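# Lower the held gear onto its shaft and mesh it

## Task

The left gripper starts out holding a gear a little above the top of a shaft. Slide the gear down over the shaft until it is fully seated and sits perpendicular to the shaft, with its teeth engaged with both neighbouring gears. Forcing or wedging it counts as failure.

## Robot and tools

ROBOT. There are two arms, left_arm and right_arm. Each has six revolute joints and a parallel gripper. Joint order is always: waist, shoulder, elbow, wrist pitch, wrist yaw, wrist roll. Stated ranges in rad: waist -2.618..3.054, shoulder 0..3.142, elbow 0..3.142, wrist pitch -1.571..1.571, wrist yaw -1.571..1.571, wrist roll -2.094..2.094. The true ends may differ from these by up to 0.059 rad. The gripper's fingers point along its +z axis and close along its y axis. end_effector_position is the point between the finger pads, just behind the tips.

FRAMES. The scene frame has its origin at table-top height, halfway between the arms. +z is up, +x points out over the table, and left_arm is on the +y side. Image left and right do not match arm names. Each arm reports its hand pose, in metres plus quat_wxyz, in its own base frame. The left base sits near (0.006, 0.304, -0.005) and the right near (-0.002, -0.271, -0.001). Both are almost aligned with the scene axes. Reported hand poses can be off by a few cm. Fixed-camera poses and the table use the scene frame.

ROW FORMAT, shared by execute_actions and move. A row is one flat list of 14 numbers, each in [-1, 1], and it always covers both arms. The first 7 are left_arm: six joint values in the order above, then opening. The last 7 are right_arm in the same layout. Joint values are scaled offsets, not poses. They are measured from the arm's Joint targets as they stood when the action or move began, not from the previous row. 1.0 equals 2.224 rad for waist, shoulder and elbow, and 8.485 rad for the three wrist joints. Sending the same offset again moves the joint further. Opening is absolute: +1 is fully open (about 87 mm gap), +0.5 about 69 mm, 0 about 43 mm, -0.5 about 18 mm, -1 closed. A 0 in the opening slot is a real command. To keep a grip unchanged, repeat the present command shown under Tool commands. This matters for the left gripper, which must keep holding the gear.

execute_actions(actions, cameras). actions is a list of actions. Each action is a list of up to 15 rows, and each row lasts 1/30 s. A short action repeats its final row. An action is rejected if any joint would go more than 0.059 rad outside its range. A malformed call is rejected whole. cameras takes names, ["all"], or []. An empty actions list returns the state plus images.

move(target, speed, blend, opening_speed, blocking, cameras). target is either one 14-number row or a list of up to 15 rows. Every row holds offsets from the same starting Joint targets. speed is the peak joint speed in rad/s (0.01 to 12.57, default 0.5), given once or per target. blend is a corner rounding in rad; 0 means stop at each target. opening_speed is how fast the opening command changes, in scale units per second, minimum 0.2. blocking=false returns early while the move keeps running. Joints all move together, so the hand traces a curve. The path does not avoid obstacles. The result adds a "move:" line with one of: done; off_target (at rest more than 0.035 rad from target); moving; held; fault. limits=held means some steps were withheld.

wait(seconds, cameras): 0 to 10 s, with every arm holding its last command. stop(cameras): brakes a running move. zoom_image(camera, region): camera is one of cam_high, cam_left_wrist or cam_right_wrist, from the newest images. region is [x0, y0, x1, y1] in pixels, with (0,0) at top-left and at most 504 by 504. read_manual(section) returns licence texts only. finished_scene(scene) ends the scene for good; pass the current scene number and make no further calls in that reply.

CAMERAS. All three give 896x504 images. cam_high is fixed on a beam behind the arms. Each wrist camera's pose is computed from its arm's joints and may lag while the arm moves. Calibration is approximate.

RESULTS. Joint positions (rad) and Joint velocities (rad/s) come in one block per arm. The last number in each block is the gripper, from 0 closed to 1 open. Joint targets is where your next offsets start from. Tool commands shows the current commands. grip_measured shows finger position on the command scale. Holding a part takes a command about 0.04 below the reading at first contact. Joint torques follow joint order; positive means toward larger angles. They include gravity and have offsets, and the first three wrap at ±28 N m. "joint sent to its limit" means a joint was clipped at its end. "joint command not followed" means the clearance check altered targets. A MOTOR HOT line appears at 75 °C. At 90 °C an OVER-TEMPERATURE FAULT folds that arm away, and it stays idle for the rest of the scene.

MOTION NOTES. Friction and weight can leave joints short of target, and tiny turns may not happen. Each joint's target can lead its measured angle only by a limited amount (0.339 rad for the big joints, 2.2 for the wrist). Targets are also scaled back if they would put the hand more than 200 mm from where it is. To release a push, command targets back past the measured positions. While you think, the simulation keeps running with the last command held.

AVOID. Do not ram the gear onto the shaft. Lower it slowly, check alignment in the images, and stop once it seats. Do not drop the gear or release it while it is moving. Do not let anything fall off the table. Keep the arms from touching or squeezing each other. Keep away from the bar, plate and rail near the bases, which rise up to about 3 cm above the table. Keep the wrist-camera cables clear of objects. Avoid holding an arm stretched out for long, because the motors heat.

Each tool is called by a JSON object that holds its "api" and its "payload", one argument or row to a line.

## Session

{"api": "execute_actions", "payload": {
  "actions": [],
  "cameras": ["cam_left_wrist","cam_high"]
}}

Nothing of this call was run. Scene 2 begins with your next reply.

{"api": "execute_actions", "payload": {
  "actions": [],
  "cameras": ["cam_left_wrist","cam_high"]
}}

{"api": "zoom_image", "payload": {
  "camera": "cam_left_wrist",
  "region": [320, 20, 780, 400]
}}

Scene clock: 0.00 s.
left_arm: end_effector_position=(+0.2826, -0.1438, +0.1208) grip_measured=-0.511 end_effector_quat_wxyz=(-0.008, +0.859, +0.512, +0.005) | right_arm: end_effector_position=(+0.3825, +0.0000, +0.3605) grip_measured=+1.000 end_effector_quat_wxyz=(+0.707, +0.000, +0.707, +0.000)
Joint positions: left_arm=[-0.61 1.758 1.505 -1.329 -0.015 1.457 0.244] | right_arm=[0 1.047 1.047 0 0 0 1]
Joint velocities: within noise
Joint torques (N m): no reading
Heat: left arm: 28 °C; right arm: 26 °C.
Joint targets: left_arm=[-0.607 1.747 1.512 -1.335 -0.020 1.457] | right_arm=[0.000 1.043 1.058 0.005 -0.001 0.000]
Tool commands: left_gripper/opening=-1.0 right_gripper/opening=+1.0
Images, in order (width x height): cam_high 896x504, cam_left_wrist 896x504.

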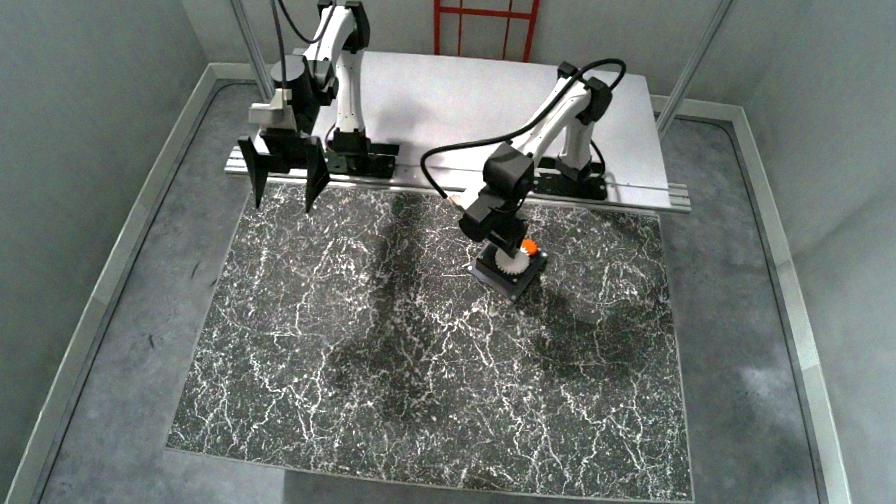

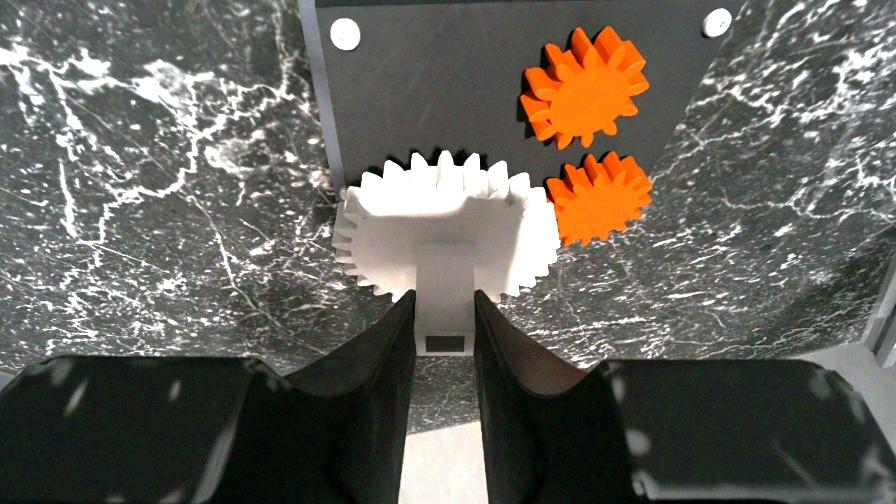

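Scaled by 1.096 from the camera's 896x504 image, which has a finer 1280x720 frame.

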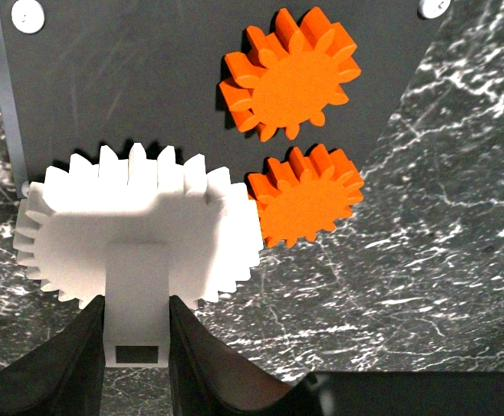

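{"api": "move", "payload": {
  "target": [
    [0,0,0.05,-0.014,0,0,-1,0,0,0,0,0,0,1],
    [0.0078,0.0865,0.1535,-0.0183,0,0.002,-1,0,0,0,0,0,0,1]
  ],
  "speed": 0.4,
  "blend": 0.05,
  "cameras": ["cam_left_wrist"]
}}

{"api": "zoom_image", "payload": {
  "camera": "cam_left_wrist",
  "region": [490, 0, 790, 220]
}}

Scene clock: 7.77 s.
left_arm: end_effector_position=(+0.3202, -0.1662, +0.1497) grip_measured=-0.511 end_effector_quat_wxyz=(+0.001, +0.857, +0.515, +0.009) | right_arm: end_effector_position=(+0.3825, +0.0000, +0.3605) grip_measured=+1.000 end_effector_quat_wxyz=(+0.707, +0.000, +0.707, +0.000)
Joint positions: left_arm=[-0.601 1.922 1.83 -1.469 -0.015 1.458 0.244] | right_arm=[0 1.047 1.047 0 0 0 1]
Joint torques (N m): left_arm=[0.84 -6.39 7.21 0.2 0.11 0.17] | right_arm=[-0.24 -2.84 8.1 2.25 -0.07 0.09]
Heat: left arm: 29 °C; right arm: 28 °C.
Joint targets: left_arm=[-0.590 1.939 1.854 -1.491 -0.020 1.475] | right_arm=[0.000 1.043 1.058 0.005 -0.001 0.000]
move: done
camera_calibration:
cam_left_wrist: T_world_to_cam=[[-0.881463, 0.471974, -0.0162236, 0.361654], [0.27899, 0.548148, 0.788479, -0.0970235], [0.381034, 0.690489, -0.614848, 0.226292], [0, 0, 0, 1]] pos_world=[0.259629, -0.27376, 0.221504]
Images, in order (width x height): cam_left_wrist 896x504.

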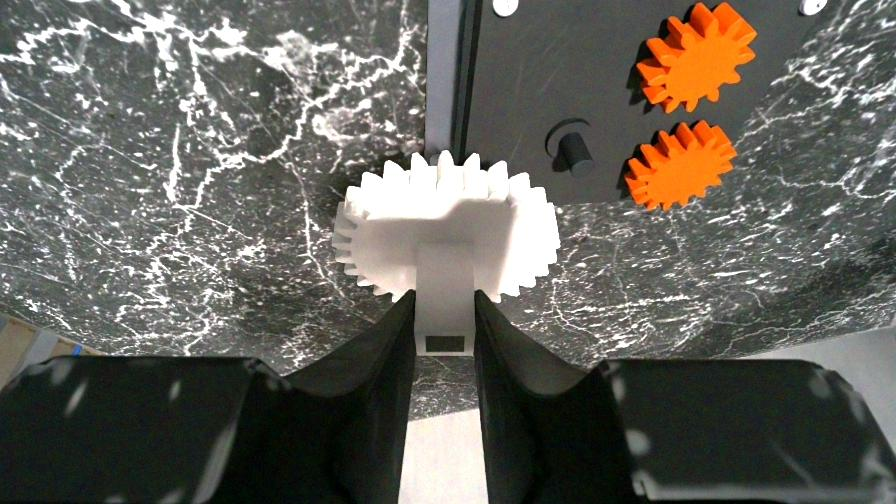

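Scaled by 1.680 from the camera's 896x504 image, which has a finer 1280x720 frame.

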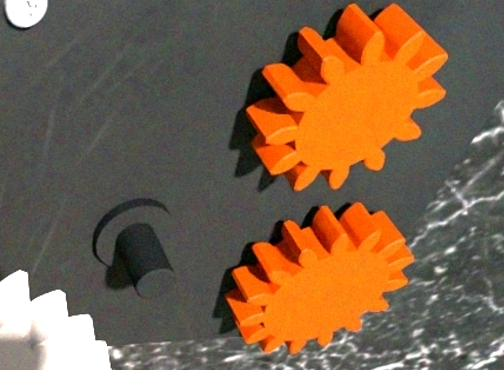

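{"api": "move", "payload": {
  "target": [-0.0126,-0.183,-0.2736,0.0431,0,-0.0021,-1,0,0,0,0,0,0,1],
  "speed": 0.4,
  "cameras": ["cam_left_wrist","cam_high"]
}}

{"api": "zoom_image", "payload": {
  "camera": "cam_left_wrist",
  "region": [320, 20, 680, 340]
}}

{"api": "zoom_image", "payload": {
  "camera": "cam_high",
  "region": [450, 200, 580, 310]
}}

Scene clock: 127.07 s.
left_arm: end_effector_position=(+0.2666, -0.1329, +0.1143) grip_measured=-0.511 end_effector_quat_wxyz=(+0.053, +0.858, +0.510, +0.032) | right_arm: end_effector_position=(+0.3825, +0.0000, +0.3605) grip_measured=+1.000 end_effector_quat_wxyz=(+0.707, +0.000, +0.707, +0.000)
Joint positions: left_arm=[-0.611 1.56 1.258 -1.146 -0.016 1.458 0.244] | right_arm=[0 1.047 1.047 0 0 0 1]
Joint torques (N m): left_arm=[-0.79 -7.41 4.56 0.83 0.14 -0.04] | right_arm=[-0.24 -2.84 8.09 2.25 -0.07 0.09]
Heat: left arm: 34 °C; right arm: 36 °C.
Joint targets: left_arm=[-0.618 1.532 1.246 -1.125 -0.020 1.457] | right_arm=[0.000 1.043 1.058 0.005 -0.001 0.000]
move: done
camera_calibration:
cam_left_wrist: T_world_to_cam=[[-0.86988, 0.476378, -0.127959, 0.308398], [0.211862, 0.595098, 0.775225, -0.046655], [0.445448, 0.647242, -0.61859, 0.179472], [0, 0, 0, 1]] pos_world=[0.198208, -0.235312, 0.18665]
Images, in order (width x height): cam_high 896x504, cam_left_wrist 896x504.

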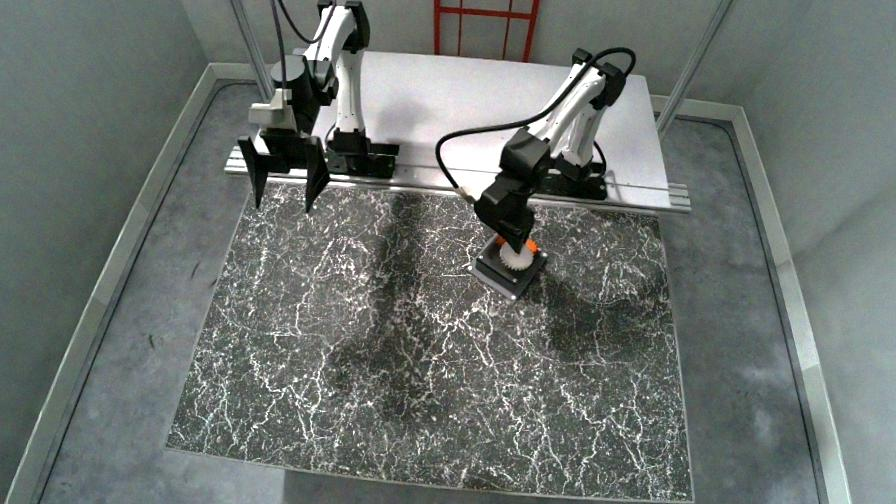

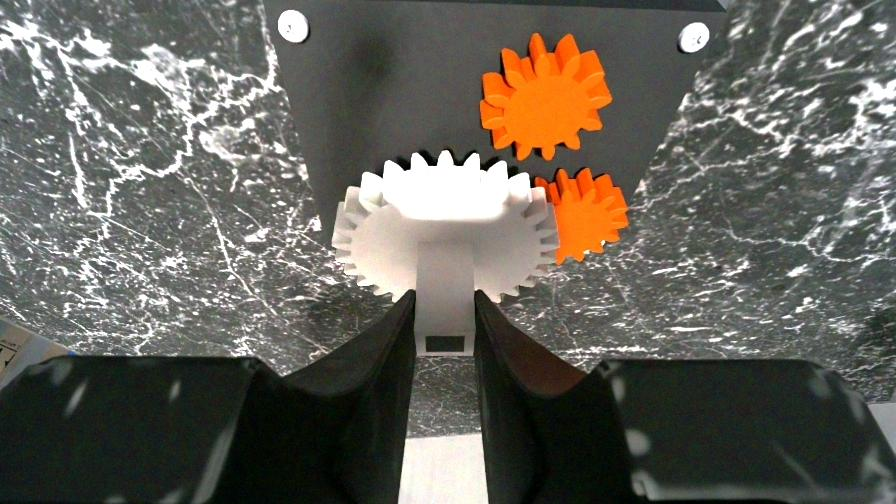

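Scaled by 1.400 from the camera's 896x504 image, which has a finer 1280x720 frame.

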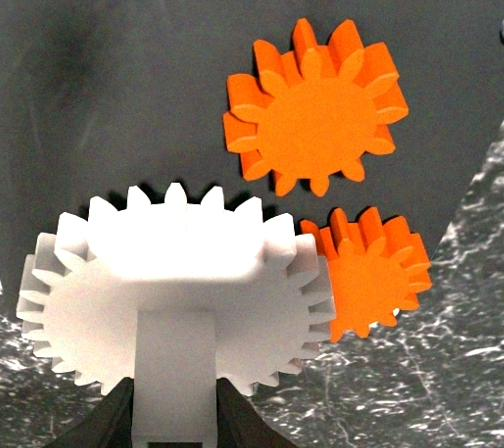

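Scaled by 3.877 from the camera's 896x504 image, which has a finer 1280x720 frame.

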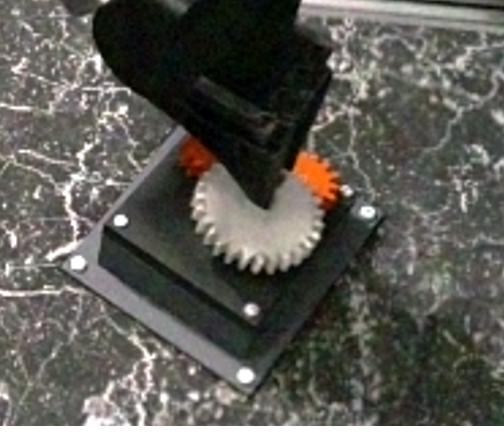

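{"api": "move", "payload": {
  "target": [
    [0,0.02,0.05,-0.0037,0,0,-1,0,0,0,0,0,0,1],
    [0.003,0.0782,0.1014,-0.0019,0,0,-1,0,0,0,0,0,0,1]
  ],
  "speed": 0.4,
  "blend": 0.03,
  "cameras": ["cam_left_wrist"]
}}

{"api": "zoom_image", "payload": {
  "camera": "cam_left_wrist",
  "region": [430, 20, 730, 240]
}}

Scene clock: 177.63 s.
left_arm: end_effector_position=(+0.3075, -0.1616, +0.1279) grip_measured=-0.511 end_effector_quat_wxyz=(+0.079, +0.856, +0.509, +0.044) | right_arm: end_effector_position=(+0.3825, +0.0000, +0.3605) grip_measured=+1.000 end_effector_quat_wxyz=(+0.707, +0.000, +0.707, +0.000)
Joint positions: left_arm=[-0.611 1.694 1.447 -1.144 -0.016 1.458 0.244] | right_arm=[0 1.047 1.047 0 0 0 1]
Joint torques (N m): left_arm=[-0.14 -5.42 7.6 0.73 0.12 -0.05] | right_arm=[-0.24 -2.84 8.1 2.25 -0.07 0.1]
Heat: left arm: 35 °C; right arm: 37 °C.
Joint targets: left_arm=[-0.611 1.706 1.471 -1.141 -0.020 1.457] | right_arm=[0.000 1.043 1.058 0.005 -0.001 0.000]
move: done
camera_calibration:
cam_left_wrist: T_world_to_cam=[[-0.862559, 0.471274, -0.184102, 0.363527], [0.175789, 0.620343, 0.764378, -0.032341], [0.474438, 0.626957, -0.617927, 0.175902], [0, 0, 0, 1]] pos_world=[0.235794, -0.261541, 0.200341]
Images, in order (width x height): cam_left_wrist 896x504.

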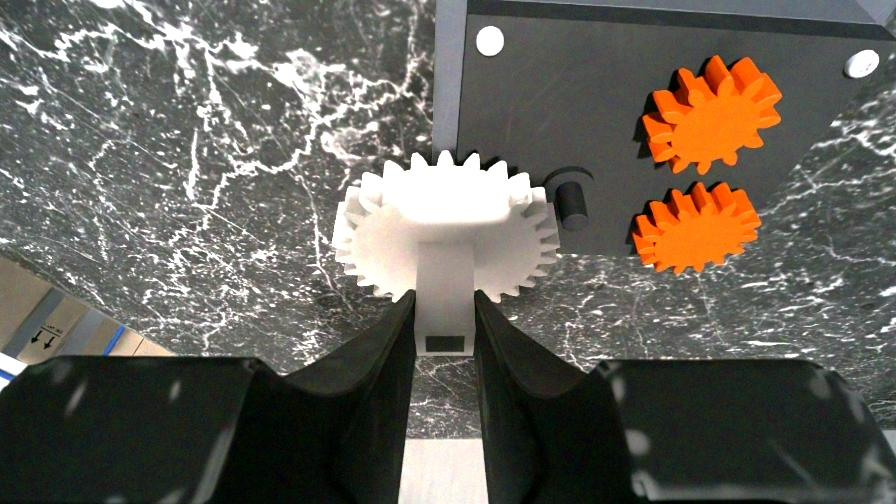

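Scaled by 1.680 from the camera's 896x504 image, which has a finer 1280x720 frame.

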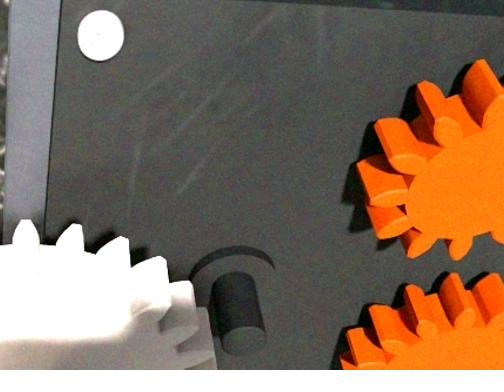

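{"api": "move", "payload": {
  "target": [0,-0.0082,0.0344,-0.01116,0,0,-1,0,0,0,0,0,0,1],
  "speed": 0.3,
  "cameras": ["cam_left_wrist"]
}}

{"api": "zoom_image", "payload": {
  "camera": "cam_left_wrist",
  "region": [490, 100, 650, 220]
}}

Scene clock: 215.80 s.
left_arm: end_effector_position=(+0.3080, -0.1620, +0.1477) grip_measured=-0.511 end_effector_quat_wxyz=(+0.081, +0.856, +0.509, +0.045) | right_arm: end_effector_position=(+0.3825, +0.0000, +0.3605) grip_measured=+1.000 end_effector_quat_wxyz=(+0.707, +0.000, +0.707, +0.000)
Joint positions: left_arm=[-0.611 1.694 1.524 -1.216 -0.016 1.458 0.244] | right_arm=[0 1.047 1.047 0 0 0 1]
Joint torques (N m): left_arm=[-0.13 -6.82 7.49 0.51 0.14 -0.04] | right_arm=[-0.24 -2.84 8.1 2.25 -0.07 0.09]
Heat: left arm: 34 °C; right arm: 38 °C.
Joint targets: left_arm=[-0.611 1.688 1.548 -1.236 -0.020 1.457] | right_arm=[0.000 1.043 1.058 0.005 -0.001 0.000]
move: done
camera_calibration:
cam_left_wrist: T_world_to_cam=[[-0.861808, 0.470766, -0.188857, 0.368175], [0.172786, 0.62252, 0.763292, -0.0457885], [0.476899, 0.625179, -0.617834, 0.187039], [0, 0, 0, 1]] pos_world=[0.236009, -0.261753, 0.220041]
Images, in order (width x height): cam_left_wrist 896x504.

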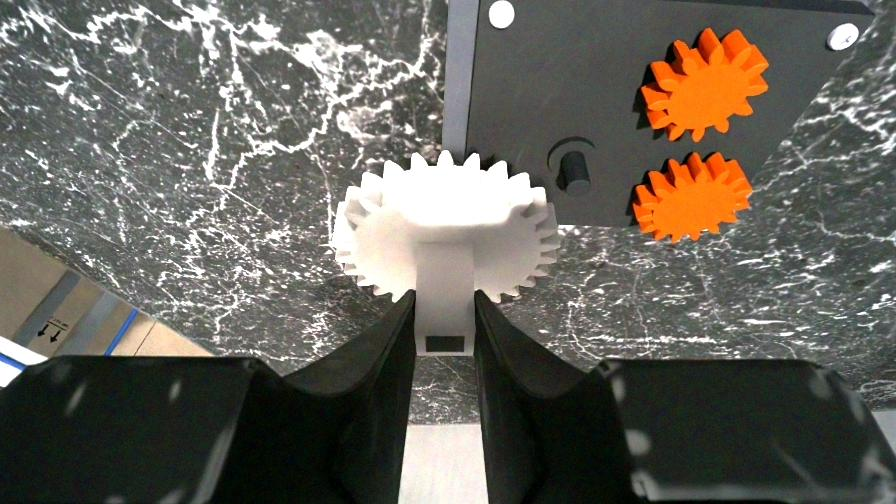

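Scaled by 3.150 from the camera's 896x504 image, which has a finer 1280x720 frame.

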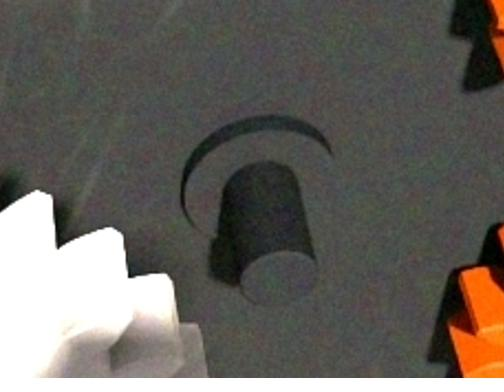

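{"api": "move", "payload": {
  "target": [-0.0067,-0.0872,-0.1556,0.02045,0,0,-1,0,0,0,0,0,0,1],
  "speed": 0.3,
  "cameras": ["cam_left_wrist","cam_high"]
}}

{"api": "zoom_image", "payload": {
  "camera": "cam_left_wrist",
  "region": [320, 20, 680, 340]
}}

{"api": "zoom_image", "payload": {
  "camera": "cam_high",
  "region": [450, 200, 580, 310]
}}

Scene clock: 246.17 s.
left_arm: end_effector_position=(+0.2691, -0.1375, +0.1146) grip_measured=-0.511 end_effector_quat_wxyz=(+0.079, +0.858, +0.506, +0.044) | right_arm: end_effector_position=(+0.3825, +0.0000, +0.3605) grip_measured=+1.000 end_effector_quat_wxyz=(+0.707, +0.000, +0.707, +0.000)
Joint positions: left_arm=[-0.619 1.521 1.214 -1.082 -0.017 1.458 0.244] | right_arm=[0 1.047 1.047 0 0 0 1]
Joint torques (N m): left_arm=[-0.66 -7.1 4.63 0.88 0.14 -0.06] | right_arm=[-0.23 -2.84 8.1 2.25 -0.06 0.09]
Heat: left arm: 37 °C; right arm: 39 °C.
Joint targets: left_arm=[-0.626 1.494 1.201 -1.062 -0.020 1.457] | right_arm=[0.000 1.043 1.058 0.005 -0.001 0.000]
move: done
camera_calibration:
cam_left_wrist: T_world_to_cam=[[-0.858435, 0.478014, -0.18599, 0.316591], [0.179249, 0.619323, 0.764401, -0.0314191], [0.480583, 0.62285, -0.617332, 0.168536], [0, 0, 0, 1]] pos_world=[0.19641, -0.236849, 0.186942]
Images, in order (width x height): cam_high 896x504, cam_left_wrist 896x504.

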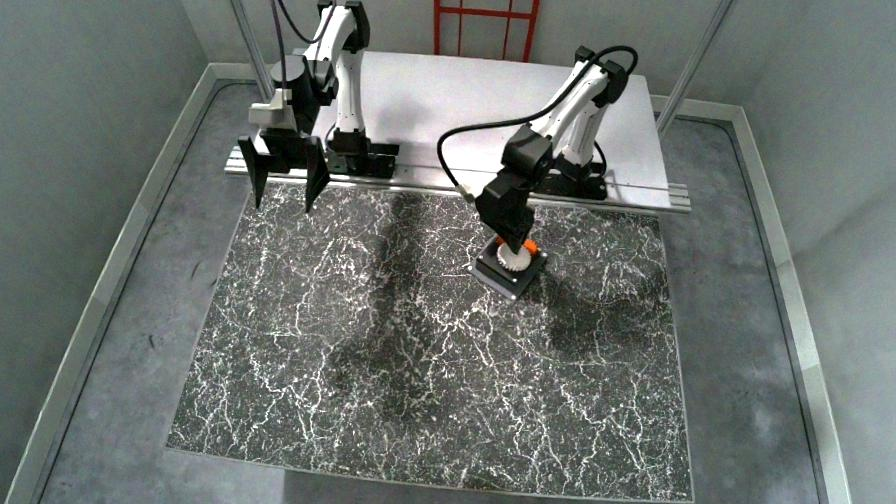

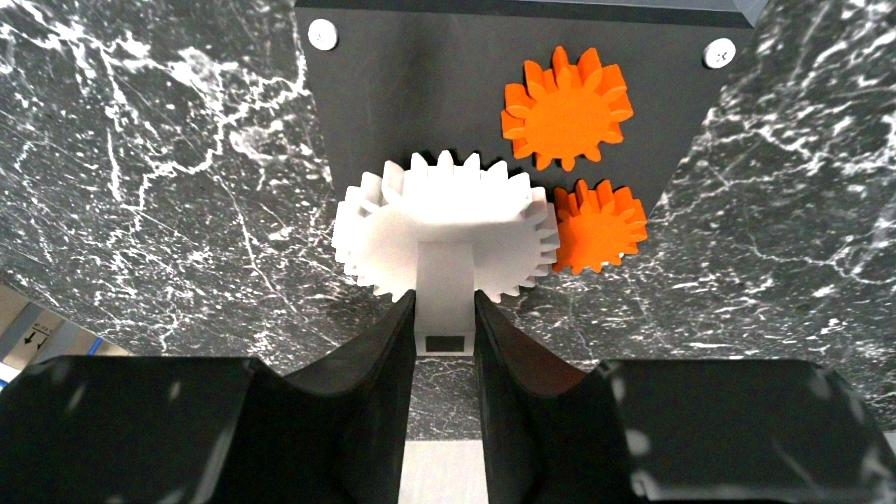

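Scaled by 1.400 from the camera's 896x504 image, which has a finer 1280x720 frame.

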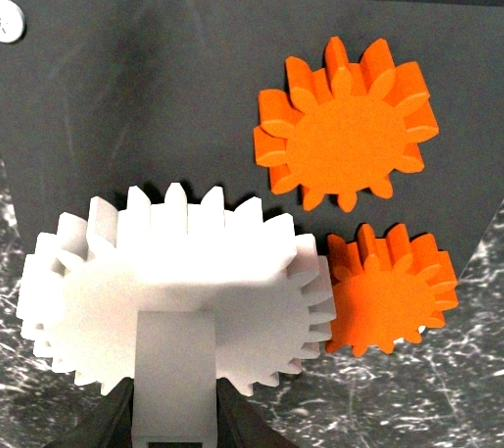

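Scaled by 3.877 from the camera's 896x504 image, which has a finer 1280x720 frame.

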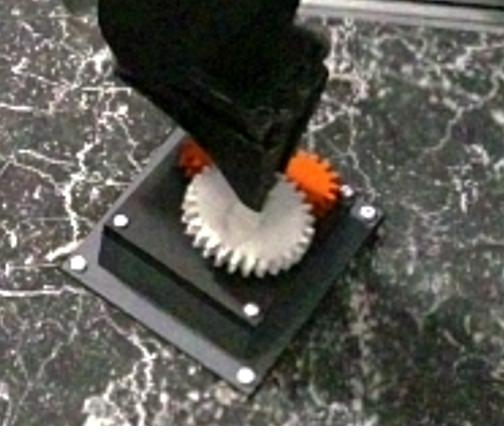

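{"api": "move", "payload": {
  "target": [-0.0003,-0.0003,-0.0133,0.0034,0,0,-1,0,0,0,0,0,0,1],
  "speed": 0.06
}}

{"api": "move", "payload": {
  "target": [0,0.0013,-0.0041,0.0014,0,0,-1,0,0,0,0,0,0,1],
  "speed": 0.04,
  "cameras": ["cam_left_wrist"]
}}

{"api": "zoom_image", "payload": {
  "camera": "cam_left_wrist",
  "region": [320, 20, 680, 340]
}}

Scene clock: 265.03 s.
left_arm: end_effector_position=(+0.2687, -0.1371, +0.1141) grip_measured=-0.511 end_effector_quat_wxyz=(+0.087, +0.857, +0.506, +0.048) | right_arm: end_effector_position=(+0.3825, +0.0000, +0.3605) grip_measured=+1.000 end_effector_quat_wxyz=(+0.707, +0.000, +0.707, +0.000)
Joint positions: left_arm=[-0.619 1.504 1.193 -1.062 -0.017 1.458 0.244] | right_arm=[0 1.047 1.047 0 0 0 1]
Joint torques (N m): left_arm=[-0.79 -5.74 3.92 1.02 0.14 -0.05] | right_arm=[-0.24 -2.84 8.1 2.25 -0.07 0.09]
Heat: left arm: 35 °C; right arm: 39 °C.
Joint targets: left_arm=[-0.627 1.493 1.172 -1.033 -0.020 1.457] | right_arm=[0.000 1.043 1.058 0.005 -0.001 0.000]
move: done

Scene clock: 265.73 s.
left_arm: end_effector_position=(+0.2687, -0.1370, +0.1140) grip_measured=-0.511 end_effector_quat_wxyz=(+0.089, +0.857, +0.506, +0.049) | right_arm: end_effector_position=(+0.3825, +0.0000, +0.3605) grip_measured=+1.000 end_effector_quat_wxyz=(+0.707, +0.000, +0.707, +0.000)
Joint positions: left_arm=[-0.619 1.5 1.188 -1.056 -0.017 1.458 0.244] | right_arm=[0 1.047 1.047 0 0 0 1]
Joint torques (N m): left_arm=[-0.73 -5.12 3.7 1.09 0.14 -0.05] | right_arm=[-0.24 -2.84 8.1 2.25 -0.07 0.09]
Heat: left arm: 35 °C; right arm: 39 °C.
Joint targets: left_arm=[-0.627 1.496 1.163 -1.021 -0.020 1.457] | right_arm=[0.000 1.043 1.058 0.005 -0.001 0.000]
move: done
camera_calibration:
cam_left_wrist: T_world_to_cam=[[-0.855073, 0.475598, -0.206533, 0.317043], [0.165755, 0.628148, 0.760234, -0.0258099], [0.491299, 0.615822, -0.615945, 0.164044], [0, 0, 0, 1]] pos_world=[0.194779, -0.235595, 0.186143]
Images, in order (width x height): cam_left_wrist 896x504.

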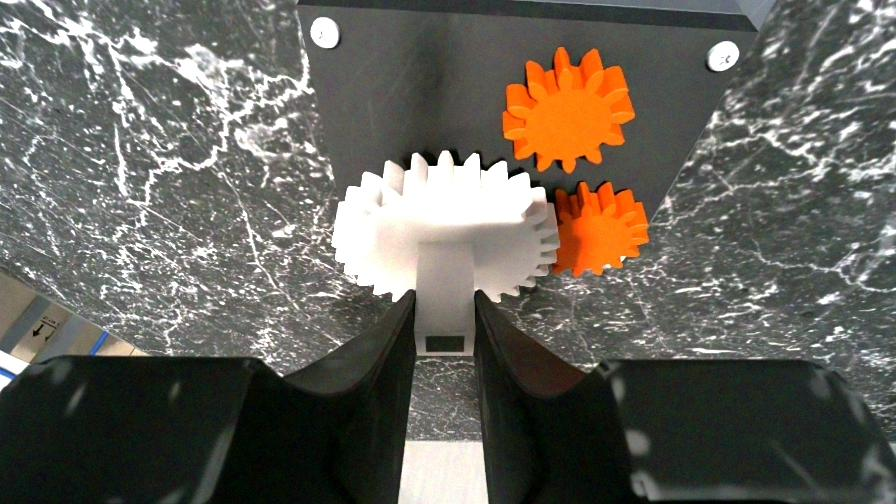

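Scaled by 1.400 from the camera's 896x504 image, which has a finer 1280x720 frame.

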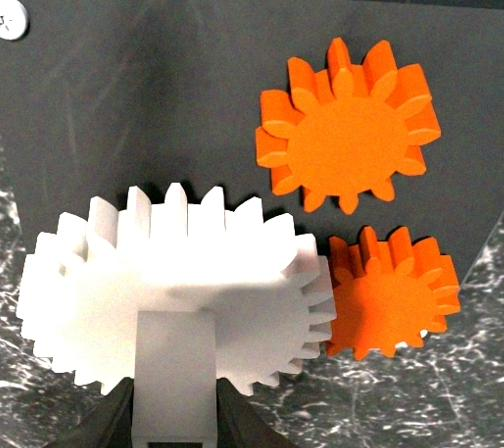

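{"api": "move", "payload": {
  "target": [0,0.0166,-0.0036,0.0005,0,0,-1,0,0,0,0,0,0,1],
  "speed": 0.05
}}

Scene clock: 273.77 s.
left_arm: end_effector_position=(+0.2686, -0.1371, +0.1137) grip_measured=-0.511 end_effector_quat_wxyz=(+0.088, +0.858, +0.504, +0.051) | right_arm: end_effector_position=(+0.3825, +0.0000, +0.3605) grip_measured=+1.000 end_effector_quat_wxyz=(+0.707, +0.000, +0.707, +0.000)
Joint positions: left_arm=[-0.623 1.5 1.186 -1.054 -0.022 1.458 0.244] | right_arm=[0 1.047 1.047 0 0 0 1]
Joint torques (N m): left_arm=[-0.47 -2.17 3.1 1.11 0.2 -0.05] | right_arm=[-0.24 -2.84 8.1 2.25 -0.07 0.09]
Heat: left arm: 35 °C; right arm: 40 °C.
Joint targets: left_arm=[-0.627 1.533 1.155 -1.017 -0.020 1.457] | right_arm=[0.000 1.043 1.058 0.005 -0.001 0.000]
move: off_target (left_arm); left_arm: the wrist pitch is farthest, 0.038 rad from its target

{"api": "move", "payload": {
  "target": [-0.0036,-0.0013,0.0382,-0.0112,0,0,-1,0,0,0,0,0,0,1],
  "speed": 0.15
}}

Scene clock: 285.07 s.
left_arm: end_effector_position=(+0.2667, -0.1376, +0.1162) grip_measured=-0.511 end_effector_quat_wxyz=(+0.076, +0.860, +0.502, +0.046) | right_arm: end_effector_position=(+0.3825, +0.0000, +0.3605) grip_measured=+1.000 end_effector_quat_wxyz=(+0.707, +0.000, +0.707, +0.000)
Joint positions: left_arm=[-0.629 1.517 1.215 -1.092 -0.024 1.458 0.244] | right_arm=[0 1.047 1.047 0 0 0 1]
Joint torques (N m): left_arm=[-0.8 -3.85 7.54 0.49 0.22 -0.06] | right_arm=[-0.24 -2.84 8.1 2.25 -0.07 0.09]
Heat: left arm: 34 °C; right arm: 40 °C.
Joint targets: left_arm=[-0.635 1.530 1.240 -1.112 -0.020 1.457] | right_arm=[0.000 1.043 1.058 0.005 -0.001 0.000]
move: done

{"api": "move", "payload": {
  "target": [0,0.0009,-0.0315,0.0077,0,0,-1,0,0,0,0,0,0,1],
  "speed": 0.05,
  "cameras": ["cam_left_wrist"]
}}

{"api": "zoom_image", "payload": {
  "camera": "cam_left_wrist",
  "region": [320, 20, 680, 340]
}}

Scene clock: 292.73 s.
left_arm: end_effector_position=(+0.2665, -0.1374, +0.1133) grip_measured=-0.511 end_effector_quat_wxyz=(+0.075, +0.861, +0.501, +0.048) | right_arm: end_effector_position=(+0.3825, +0.0000, +0.3605) grip_measured=+1.000 end_effector_quat_wxyz=(+0.707, +0.000, +0.707, +0.000)
Joint positions: left_arm=[-0.631 1.517 1.203 -1.081 -0.028 1.458 0.244] | right_arm=[0 1.047 1.047 0 0 0 1]
Joint torques (N m): left_arm=[-0.46 -3.67 2.95 1.04 0.27 -0.04] | right_arm=[-0.24 -2.84 8.1 2.25 -0.07 0.1]
Heat: left arm: 35 °C; right arm: 40 °C.
Joint targets: left_arm=[-0.635 1.532 1.170 -1.047 -0.020 1.457] | right_arm=[0.000 1.043 1.058 0.005 -0.001 0.000]
move: done
camera_calibration:
cam_left_wrist: T_world_to_cam=[[-0.853317, 0.488577, -0.182049, 0.313665], [0.183436, 0.608156, 0.772333, -0.033566], [0.488058, 0.625651, -0.608572, 0.166341], [0, 0, 0, 1]] pos_world=[0.192629, -0.236908, 0.184257]
Images, in order (width x height): cam_left_wrist 896x504.

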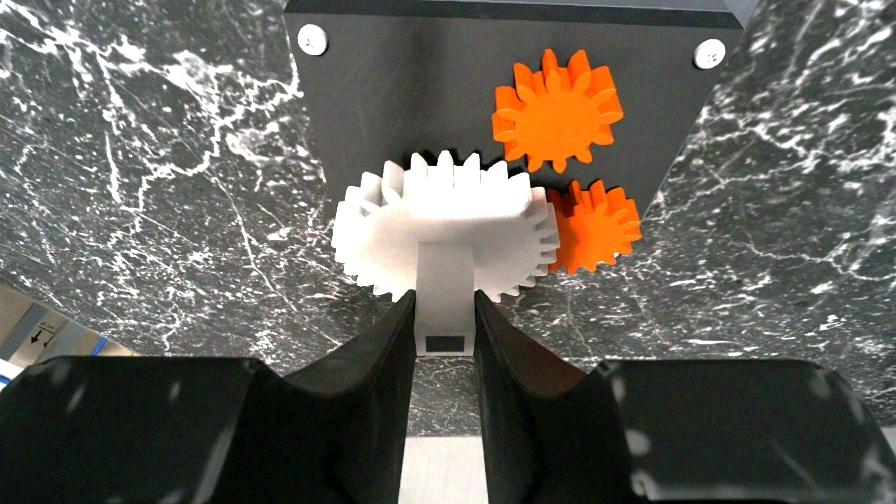

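Scaled by 1.400 from the camera's 896x504 image, which has a finer 1280x720 frame.

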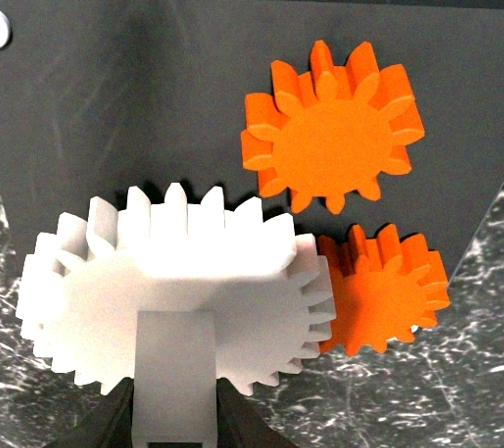

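{"api": "move", "payload": {
  "target": [0.0081,0,0,0,0,0.002,-1,0,0,0,0,0,0,1],
  "speed": 0.03
}}

{"api": "move", "payload": {
  "target": [-0.0153,0,0,0,0,-0.004,-1,0,0,0,0,0,0,1],
  "speed": 0.03
}}

Scene clock: 304.30 s.
left_arm: end_effector_position=(+0.2665, -0.1374, +0.1133) grip_measured=-0.511 end_effector_quat_wxyz=(+0.075, +0.861, +0.501, +0.048) | right_arm: end_effector_position=(+0.3825, +0.0000, +0.3605) grip_measured=+1.000 end_effector_quat_wxyz=(+0.707, +0.000, +0.707, +0.000)
Joint positions: left_arm=[-0.631 1.517 1.203 -1.081 -0.028 1.458 0.244] | right_arm=[0 1.047 1.047 0 0 0 1]
Joint torques (N m): left_arm=[1.16 -3.75 2.93 1.04 0.28 0.11] | right_arm=[-0.24 -2.84 8.1 2.25 -0.06 0.1]
Heat: left arm: 34 °C; right arm: 40 °C.
Joint targets: left_arm=[-0.617 1.532 1.170 -1.047 -0.020 1.474] | right_arm=[0.000 1.043 1.058 0.005 -0.001 0.000]
move: done

Scene clock: 305.67 s.
left_arm: end_effector_position=(+0.2659, -0.1383, +0.1134) grip_measured=-0.511 end_effector_quat_wxyz=(+0.072, +0.862, +0.499, +0.055) | right_arm: end_effector_position=(+0.3825, +0.0000, +0.3605) grip_measured=+1.000 end_effector_quat_wxyz=(+0.707, +0.000, +0.707, +0.000)
Joint positions: left_arm=[-0.644 1.517 1.201 -1.079 -0.044 1.452 0.244] | right_arm=[0 1.047 1.047 0 0 0 1]
Joint torques (N m): left_arm=[-0.8 -3.73 3.1 1.01 0.44 -0.18] | right_arm=[-0.24 -2.84 8.1 2.25 -0.07 0.09]
Heat: left arm: 34 °C; right arm: 40 °C.
Joint targets: left_arm=[-0.651 1.532 1.169 -1.047 -0.020 1.440] | right_arm=[0.000 1.043 1.058 0.005 -0.001 0.000]
move: done

{"api": "move", "payload": {
  "target": [-0.007,0,0,0,0,0.004,-1,0,0,0,0,0,0,1],
  "speed": 0.03
}}

{"api": "move", "payload": {
  "target": [0.014,0,0,0,0,0,-1,0,0,0,0,0,0,1],
  "speed": 0.03
}}

{"api": "move", "payload": {
  "target": [0.007,0,0,0,0,0.002,-1,0,0,0,0,0,0,1],
  "speed": 0.03
}}

Scene clock: 315.43 s.
left_arm: end_effector_position=(+0.2654, -0.1397, +0.1137) grip_measured=-0.511 end_effector_quat_wxyz=(+0.069, +0.865, +0.493, +0.060) | right_arm: end_effector_position=(+0.3825, +0.0000, +0.3605) grip_measured=+1.000 end_effector_quat_wxyz=(+0.707, +0.000, +0.707, +0.000)
Joint positions: left_arm=[-0.656 1.517 1.199 -1.078 -0.057 1.454 0.244] | right_arm=[0 1.047 1.047 0 0 0 1]
Joint torques (N m): left_arm=[-1.02 -3.75 3.21 1.01 0.6 0.16] | right_arm=[-0.24 -2.84 8.1 2.25 -0.07 0.1]
Heat: left arm: 33 °C; right arm: 40 °C.
Joint targets: left_arm=[-0.667 1.532 1.170 -1.047 -0.020 1.474] | right_arm=[0.000 1.043 1.058 0.005 -0.001 0.000]
move: off_target (left_arm); left_arm: the wrist yaw is farthest, 0.037 rad from its target

Scene clock: 316.70 s.
left_arm: end_effector_position=(+0.2661, -0.1381, +0.1136) grip_measured=-0.511 end_effector_quat_wxyz=(+0.070, +0.863, +0.496, +0.059) | right_arm: end_effector_position=(+0.3825, +0.0000, +0.3605) grip_measured=+1.000 end_effector_quat_wxyz=(+0.707, +0.000, +0.707, +0.000)
Joint positions: left_arm=[-0.649 1.517 1.199 -1.078 -0.054 1.454 0.244] | right_arm=[0 1.047 1.047 0 0 0 1]
Joint torques (N m): left_arm=[1.18 -3.67 3.28 1.01 0.57 0.17] | right_arm=[-0.24 -2.84 8.1 2.25 -0.07 0.09]
Heat: left arm: 33 °C; right arm: 40 °C.
Joint targets: left_arm=[-0.635 1.532 1.170 -1.047 -0.020 1.474] | right_arm=[0.000 1.043 1.058 0.005 -0.001 0.000]
move: done

Scene clock: 317.57 s.
left_arm: end_effector_position=(+0.2669, -0.1373, +0.1133) grip_measured=-0.511 end_effector_quat_wxyz=(+0.072, +0.864, +0.494, +0.054) | right_arm: end_effector_position=(+0.3825, +0.0000, +0.3605) grip_measured=+1.000 end_effector_quat_wxyz=(+0.707, +0.000, +0.707, +0.000)
Joint positions: left_arm=[-0.638 1.516 1.199 -1.078 -0.041 1.468 0.244] | right_arm=[0 1.047 1.047 0 0 0 1]
Joint torques (N m): left_arm=[1.57 -3.66 3.21 0.98 0.41 0.16] | right_arm=[-0.24 -2.84 8.09 2.25 -0.07 0.09]
Heat: left arm: 33 °C; right arm: 40 °C.
Joint targets: left_arm=[-0.620 1.532 1.170 -1.047 -0.020 1.491] | right_arm=[0.000 1.043 1.058 0.005 -0.001 0.000]
move: done

{"api": "move", "payload": {
  "target": [0.009,0,0.0054,0,0.003,-0.0035,-1,0,0,0,0,0,0,1],
  "speed": 0.04
}}

{"api": "move", "payload": {
  "target": [0.007,0,0,0,0,0,-1,0,0,0,0,0,0,1],
  "speed": 0.04,
  "cameras": ["cam_left_wrist"]
}}

{"api": "zoom_image", "payload": {
  "camera": "cam_left_wrist",
  "region": [320, 20, 680, 340]
}}

Scene clock: 328.23 s.
left_arm: end_effector_position=(+0.2672, -0.1363, +0.1130) grip_measured=-0.511 end_effector_quat_wxyz=(+0.080, +0.860, +0.502, +0.043) | right_arm: end_effector_position=(+0.3825, +0.0000, +0.3605) grip_measured=+1.000 end_effector_quat_wxyz=(+0.707, +0.000, +0.707, +0.000)
Joint positions: left_arm=[-0.618 1.513 1.199 -1.077 -0.013 1.468 0.244] | right_arm=[0 1.047 1.047 0 0 0 1]
Joint torques (N m): left_arm=[1.48 -3.36 4.25 1 0.4 -0.14] | right_arm=[-0.24 -2.84 8.1 2.25 -0.07 0.09]
Heat: left arm: 32 °C; right arm: 40 °C.
Joint targets: left_arm=[-0.600 1.532 1.182 -1.047 0.005 1.461] | right_arm=[0.000 1.043 1.058 0.005 -0.001 0.000]
move: done

Scene clock: 328.97 s.
left_arm: end_effector_position=(+0.2691, -0.1341, +0.1129) grip_measured=-0.511 end_effector_quat_wxyz=(+0.083, +0.856, +0.508, +0.040) | right_arm: end_effector_position=(+0.3825, +0.0000, +0.3605) grip_measured=+1.000 end_effector_quat_wxyz=(+0.707, +0.000, +0.707, +0.000)
Joint positions: left_arm=[-0.602 1.512 1.199 -1.073 -0.003 1.468 0.244] | right_arm=[0 1.047 1.047 0 0 0 1]
Joint torques (N m): left_arm=[1.44 -3.28 4.26 0.96 0.31 -0.13] | right_arm=[-0.24 -2.84 8.1 2.25 -0.07 0.09]
Heat: left arm: 32 °C; right arm: 40 °C.
Joint targets: left_arm=[-0.584 1.532 1.182 -1.047 0.006 1.461] | right_arm=[0.000 1.043 1.058 0.005 -0.001 0.000]
move: done
camera_calibration:
cam_left_wrist: T_world_to_cam=[[-0.86114, 0.472295, -0.188082, 0.314817], [0.179576, 0.628726, 0.756608, -0.030172], [0.475594, 0.617771, -0.626234, 0.167011], [0, 0, 0, 1]] pos_world=[0.19709, -0.232891, 0.186628]
Images, in order (width x height): cam_left_wrist 896x504.

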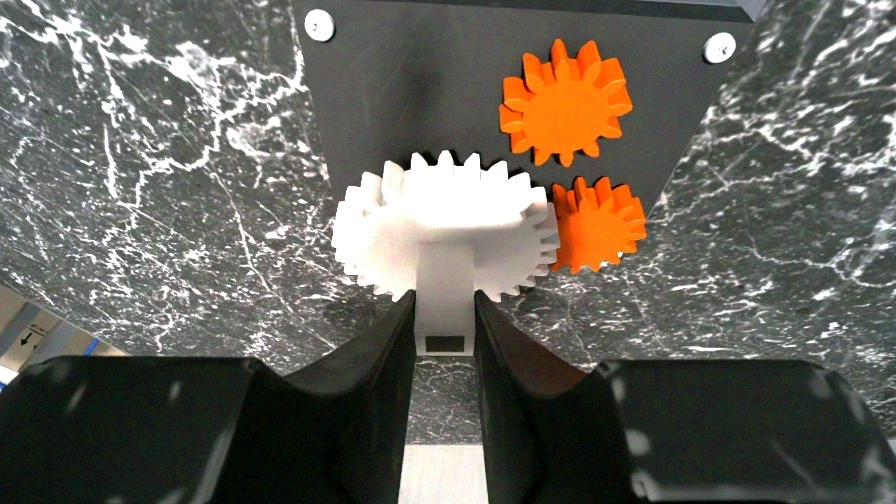

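Scaled by 1.400 from the camera's 896x504 image, which has a finer 1280x720 frame.

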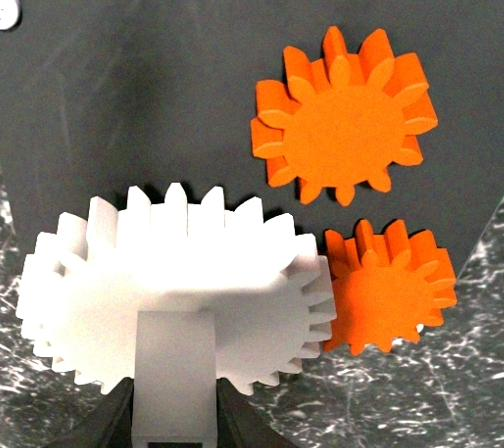

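{"api": "move", "payload": {
  "target": [-0.0252,0,0.0229,-0.00684,-0.0031,-0.0005,-1,0,0,0,0,0,0,1],
  "speed": 0.15
}}

{"api": "move", "payload": {
  "target": [0,0,-0.0211,0.0053,0,0,-1,0,0,0,0,0,0,1],
  "speed": 0.06
}}

{"api": "move", "payload": {
  "target": [-0.0076,0,0,0,0,-0.002,-1,0,0,0,0,0,0,1],
  "speed": 0.03
}}

{"api": "move", "payload": {
  "target": [-0.0076,0,0,0,0,-0.002,-1,0,0,0,0,0,0,1],
  "speed": 0.03,
  "cameras": ["cam_left_wrist"]
}}

{"api": "zoom_image", "payload": {
  "camera": "cam_left_wrist",
  "region": [320, 20, 680, 340]
}}

Scene clock: 352.73 s.
left_arm: end_effector_position=(+0.2661, -0.1411, +0.1142) grip_measured=-0.511 end_effector_quat_wxyz=(+0.079, +0.864, +0.495, +0.043) | right_arm: end_effector_position=(+0.3825, +0.0000, +0.3605) grip_measured=+1.000 end_effector_quat_wxyz=(+0.707, +0.000, +0.707, +0.000)
Joint positions: left_arm=[-0.635 1.518 1.209 -1.082 -0.015 1.468 0.244] | right_arm=[0 1.047 1.047 0 0 0 1]
Joint torques (N m): left_arm=[-0.7 -3.82 7.45 0.47 0.12 -0.16] | right_arm=[-0.24 -2.84 8.1 2.25 -0.07 0.1]
Heat: left arm: 32 °C; right arm: 41 °C.
Joint targets: left_arm=[-0.640 1.532 1.232 -1.105 -0.021 1.457] | right_arm=[0.000 1.043 1.058 0.005 -0.001 0.000]
move: done

Scene clock: 353.80 s.
left_arm: end_effector_position=(+0.2665, -0.1413, +0.1109) grip_measured=-0.511 end_effector_quat_wxyz=(+0.080, +0.864, +0.495, +0.044) | right_arm: end_effector_position=(+0.3825, +0.0000, +0.3605) grip_measured=+1.000 end_effector_quat_wxyz=(+0.707, +0.000, +0.707, +0.000)
Joint positions: left_arm=[-0.635 1.518 1.196 -1.066 -0.016 1.468 0.244] | right_arm=[0 1.047 1.047 0 0 0 1]
Joint torques (N m): left_arm=[-0.64 -3.79 4.79 0.74 0.13 -0.15] | right_arm=[-0.23 -2.84 8.09 2.25 -0.07 0.09]
Heat: left arm: 32 °C; right arm: 41 °C.
Joint targets: left_arm=[-0.640 1.532 1.185 -1.060 -0.021 1.457] | right_arm=[0.000 1.043 1.058 0.005 -0.001 0.000]
move: done

Scene clock: 354.67 s.
left_arm: end_effector_position=(+0.2656, -0.1431, +0.1113) grip_measured=-0.511 end_effector_quat_wxyz=(+0.080, +0.863, +0.496, +0.048) | right_arm: end_effector_position=(+0.3825, +0.0000, +0.3605) grip_measured=+1.000 end_effector_quat_wxyz=(+0.707, +0.000, +0.707, +0.000)
Joint positions: left_arm=[-0.646 1.518 1.196 -1.064 -0.025 1.455 0.244] | right_arm=[0 1.047 1.047 0 0 0 1]
Joint torques (N m): left_arm=[-1.02 -3.81 4.85 0.76 0.23 -0.16] | right_arm=[-0.25 -2.84 8.1 2.25 -0.07 0.1]
Heat: left arm: 32 °C; right arm: 41 °C.
Joint targets: left_arm=[-0.657 1.532 1.185 -1.060 -0.021 1.440] | right_arm=[0.000 1.043 1.058 0.005 -0.001 0.000]
move: done

Scene clock: 355.53 s.
left_arm: end_effector_position=(+0.2651, -0.1438, +0.1121) grip_measured=-0.511 end_effector_quat_wxyz=(+0.077, +0.862, +0.498, +0.055) | right_arm: end_effector_position=(+0.3825, +0.0000, +0.3605) grip_measured=+1.000 end_effector_quat_wxyz=(+0.707, +0.000, +0.707, +0.000)
Joint positions: left_arm=[-0.659 1.518 1.196 -1.063 -0.043 1.439 0.244] | right_arm=[0 1.047 1.047 0 0 0 1]
Joint torques (N m): left_arm=[-1.44 -3.81 4.82 0.75 0.45 -0.2] | right_arm=[-0.24 -2.84 8.1 2.25 -0.07 0.1]
Heat: left arm: 32 °C; right arm: 41 °C.
Joint targets: left_arm=[-0.674 1.532 1.185 -1.060 -0.021 1.423] | right_arm=[0.000 1.043 1.058 0.005 -0.001 0.000]
move: done
camera_calibration:
cam_left_wrist: T_world_to_cam=[[-0.847094, 0.495346, -0.192521, 0.315928], [0.176766, 0.604253, 0.776938, -0.02775], [0.501184, 0.624108, -0.59942, 0.165475], [0, 0, 0, 1]] pos_world=[0.189593, -0.243, 0.181572]
Images, in order (width x height): cam_left_wrist 896x504.

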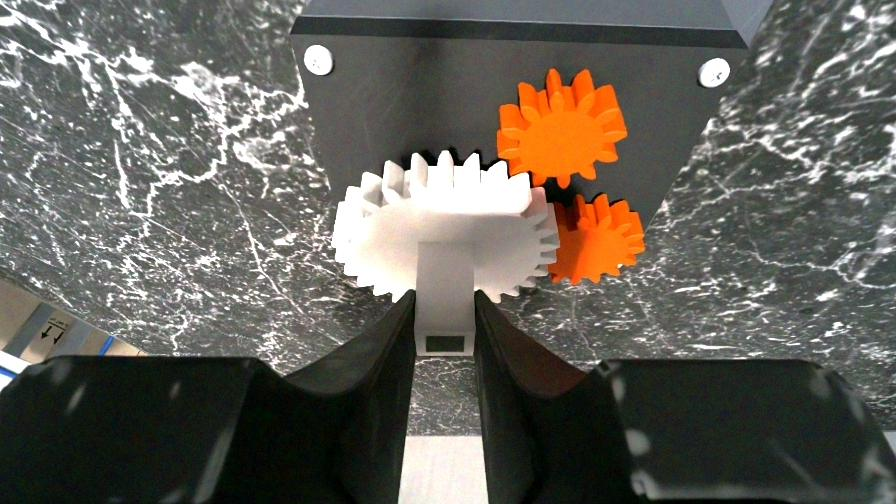

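Scaled by 1.400 from the camera's 896x504 image, which has a finer 1280x720 frame.

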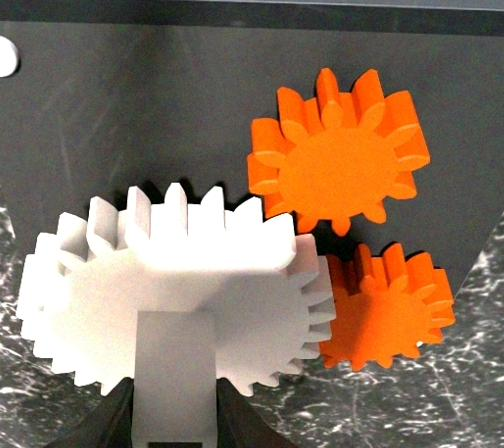

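{"api": "move", "payload": {
  "target": [0.0211,0,0,0,0,0.005,-1,0,0,0,0,0,0,1],
  "speed": 0.05
}}

{"api": "move", "payload": {
  "target": [0,0.001,-0.0075,0.0019,0,0,-1,0,0,0,0,0,0,1],
  "speed": 0.04
}}

{"api": "move", "payload": {
  "target": [0,0.001,-0.0055,0.0019,0,0,-1,0,0,0,0,0,0,1],
  "speed": 0.04,
  "cameras": ["cam_left_wrist"]
}}

{"api": "zoom_image", "payload": {
  "camera": "cam_left_wrist",
  "region": [320, 20, 680, 340]
}}

Scene clock: 369.73 s.
left_arm: end_effector_position=(+0.2669, -0.1406, +0.1114) grip_measured=-0.511 end_effector_quat_wxyz=(+0.080, +0.859, +0.503, +0.049) | right_arm: end_effector_position=(+0.3825, +0.0000, +0.3605) grip_measured=+1.000 end_effector_quat_wxyz=(+0.707, +0.000, +0.707, +0.000)
Joint positions: left_arm=[-0.638 1.518 1.196 -1.063 -0.027 1.447 0.244] | right_arm=[0 1.047 1.047 0 0 0 1]
Joint torques (N m): left_arm=[0.94 -3.84 4.9 0.74 0.27 0.13] | right_arm=[-0.24 -2.84 8.1 2.25 -0.06 0.1]
Heat: left arm: 32 °C; right arm: 41 °C.
Joint targets: left_arm=[-0.627 1.532 1.185 -1.060 -0.021 1.465] | right_arm=[0.000 1.043 1.058 0.005 -0.001 0.000]
move: done

Scene clock: 370.43 s.
left_arm: end_effector_position=(+0.2669, -0.1410, +0.1090) grip_measured=-0.511 end_effector_quat_wxyz=(+0.080, +0.860, +0.501, +0.049) | right_arm: end_effector_position=(+0.3825, +0.0000, +0.3605) grip_measured=+1.000 end_effector_quat_wxyz=(+0.707, +0.000, +0.707, +0.000)
Joint positions: left_arm=[-0.638 1.518 1.186 -1.052 -0.026 1.45 0.244] | right_arm=[0 1.047 1.047 0 0 0 1]
Joint torques (N m): left_arm=[0.91 -3.62 4.26 0.83 0.25 0.13] | right_arm=[-0.24 -2.84 8.09 2.25 -0.07 0.1]
Heat: left arm: 32 °C; right arm: 41 °C.
Joint targets: left_arm=[-0.627 1.534 1.169 -1.044 -0.021 1.465] | right_arm=[0.000 1.043 1.058 0.005 -0.001 0.000]
move: done

Scene clock: 371.13 s.
left_arm: end_effector_position=(+0.2669, -0.1410, +0.1084) grip_measured=-0.511 end_effector_quat_wxyz=(+0.081, +0.860, +0.501, +0.049) | right_arm: end_effector_position=(+0.3825, +0.0000, +0.3605) grip_measured=+1.000 end_effector_quat_wxyz=(+0.707, +0.000, +0.707, +0.000)
Joint positions: left_arm=[-0.638 1.518 1.183 -1.049 -0.026 1.45 0.244] | right_arm=[0 1.047 1.047 0 0 0 1]
Joint torques (N m): left_arm=[0.87 -3.48 3.43 0.94 0.24 0.12] | right_arm=[-0.24 -2.84 8.1 2.25 -0.07 0.09]
Heat: left arm: 32 °C; right arm: 41 °C.
Joint targets: left_arm=[-0.627 1.537 1.157 -1.027 -0.021 1.465] | right_arm=[0.000 1.043 1.058 0.005 -0.001 0.000]
move: done
camera_calibration:
cam_left_wrist: T_world_to_cam=[[-0.852162, 0.48669, -0.192232, 0.315457], [0.178277, 0.615408, 0.767783, -0.0247538], [0.491973, 0.620005, -0.611193, 0.163787], [0, 0, 0, 1]] pos_world=[0.192655, -0.239845, 0.179752]
Images, in order (width x height): cam_left_wrist 896x504.

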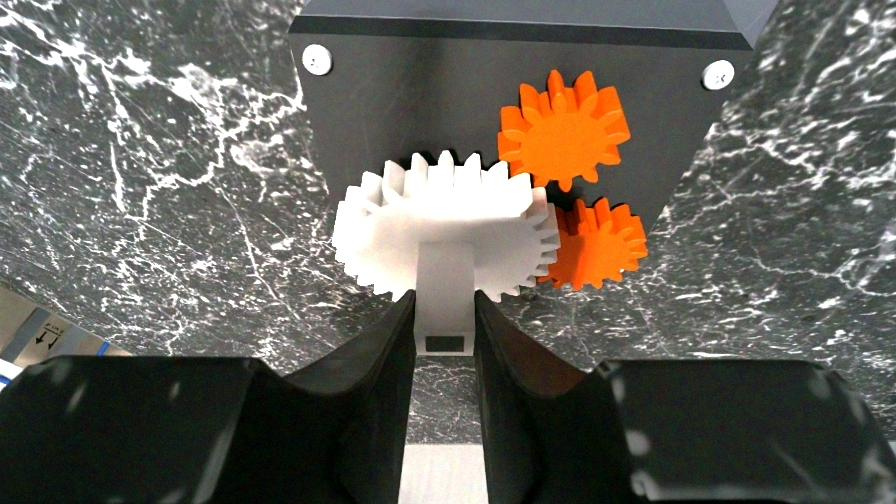

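Scaled by 1.400 from the camera's 896x504 image, which has a finer 1280x720 frame.

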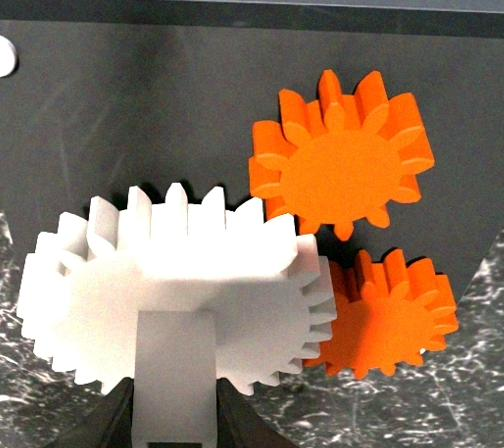

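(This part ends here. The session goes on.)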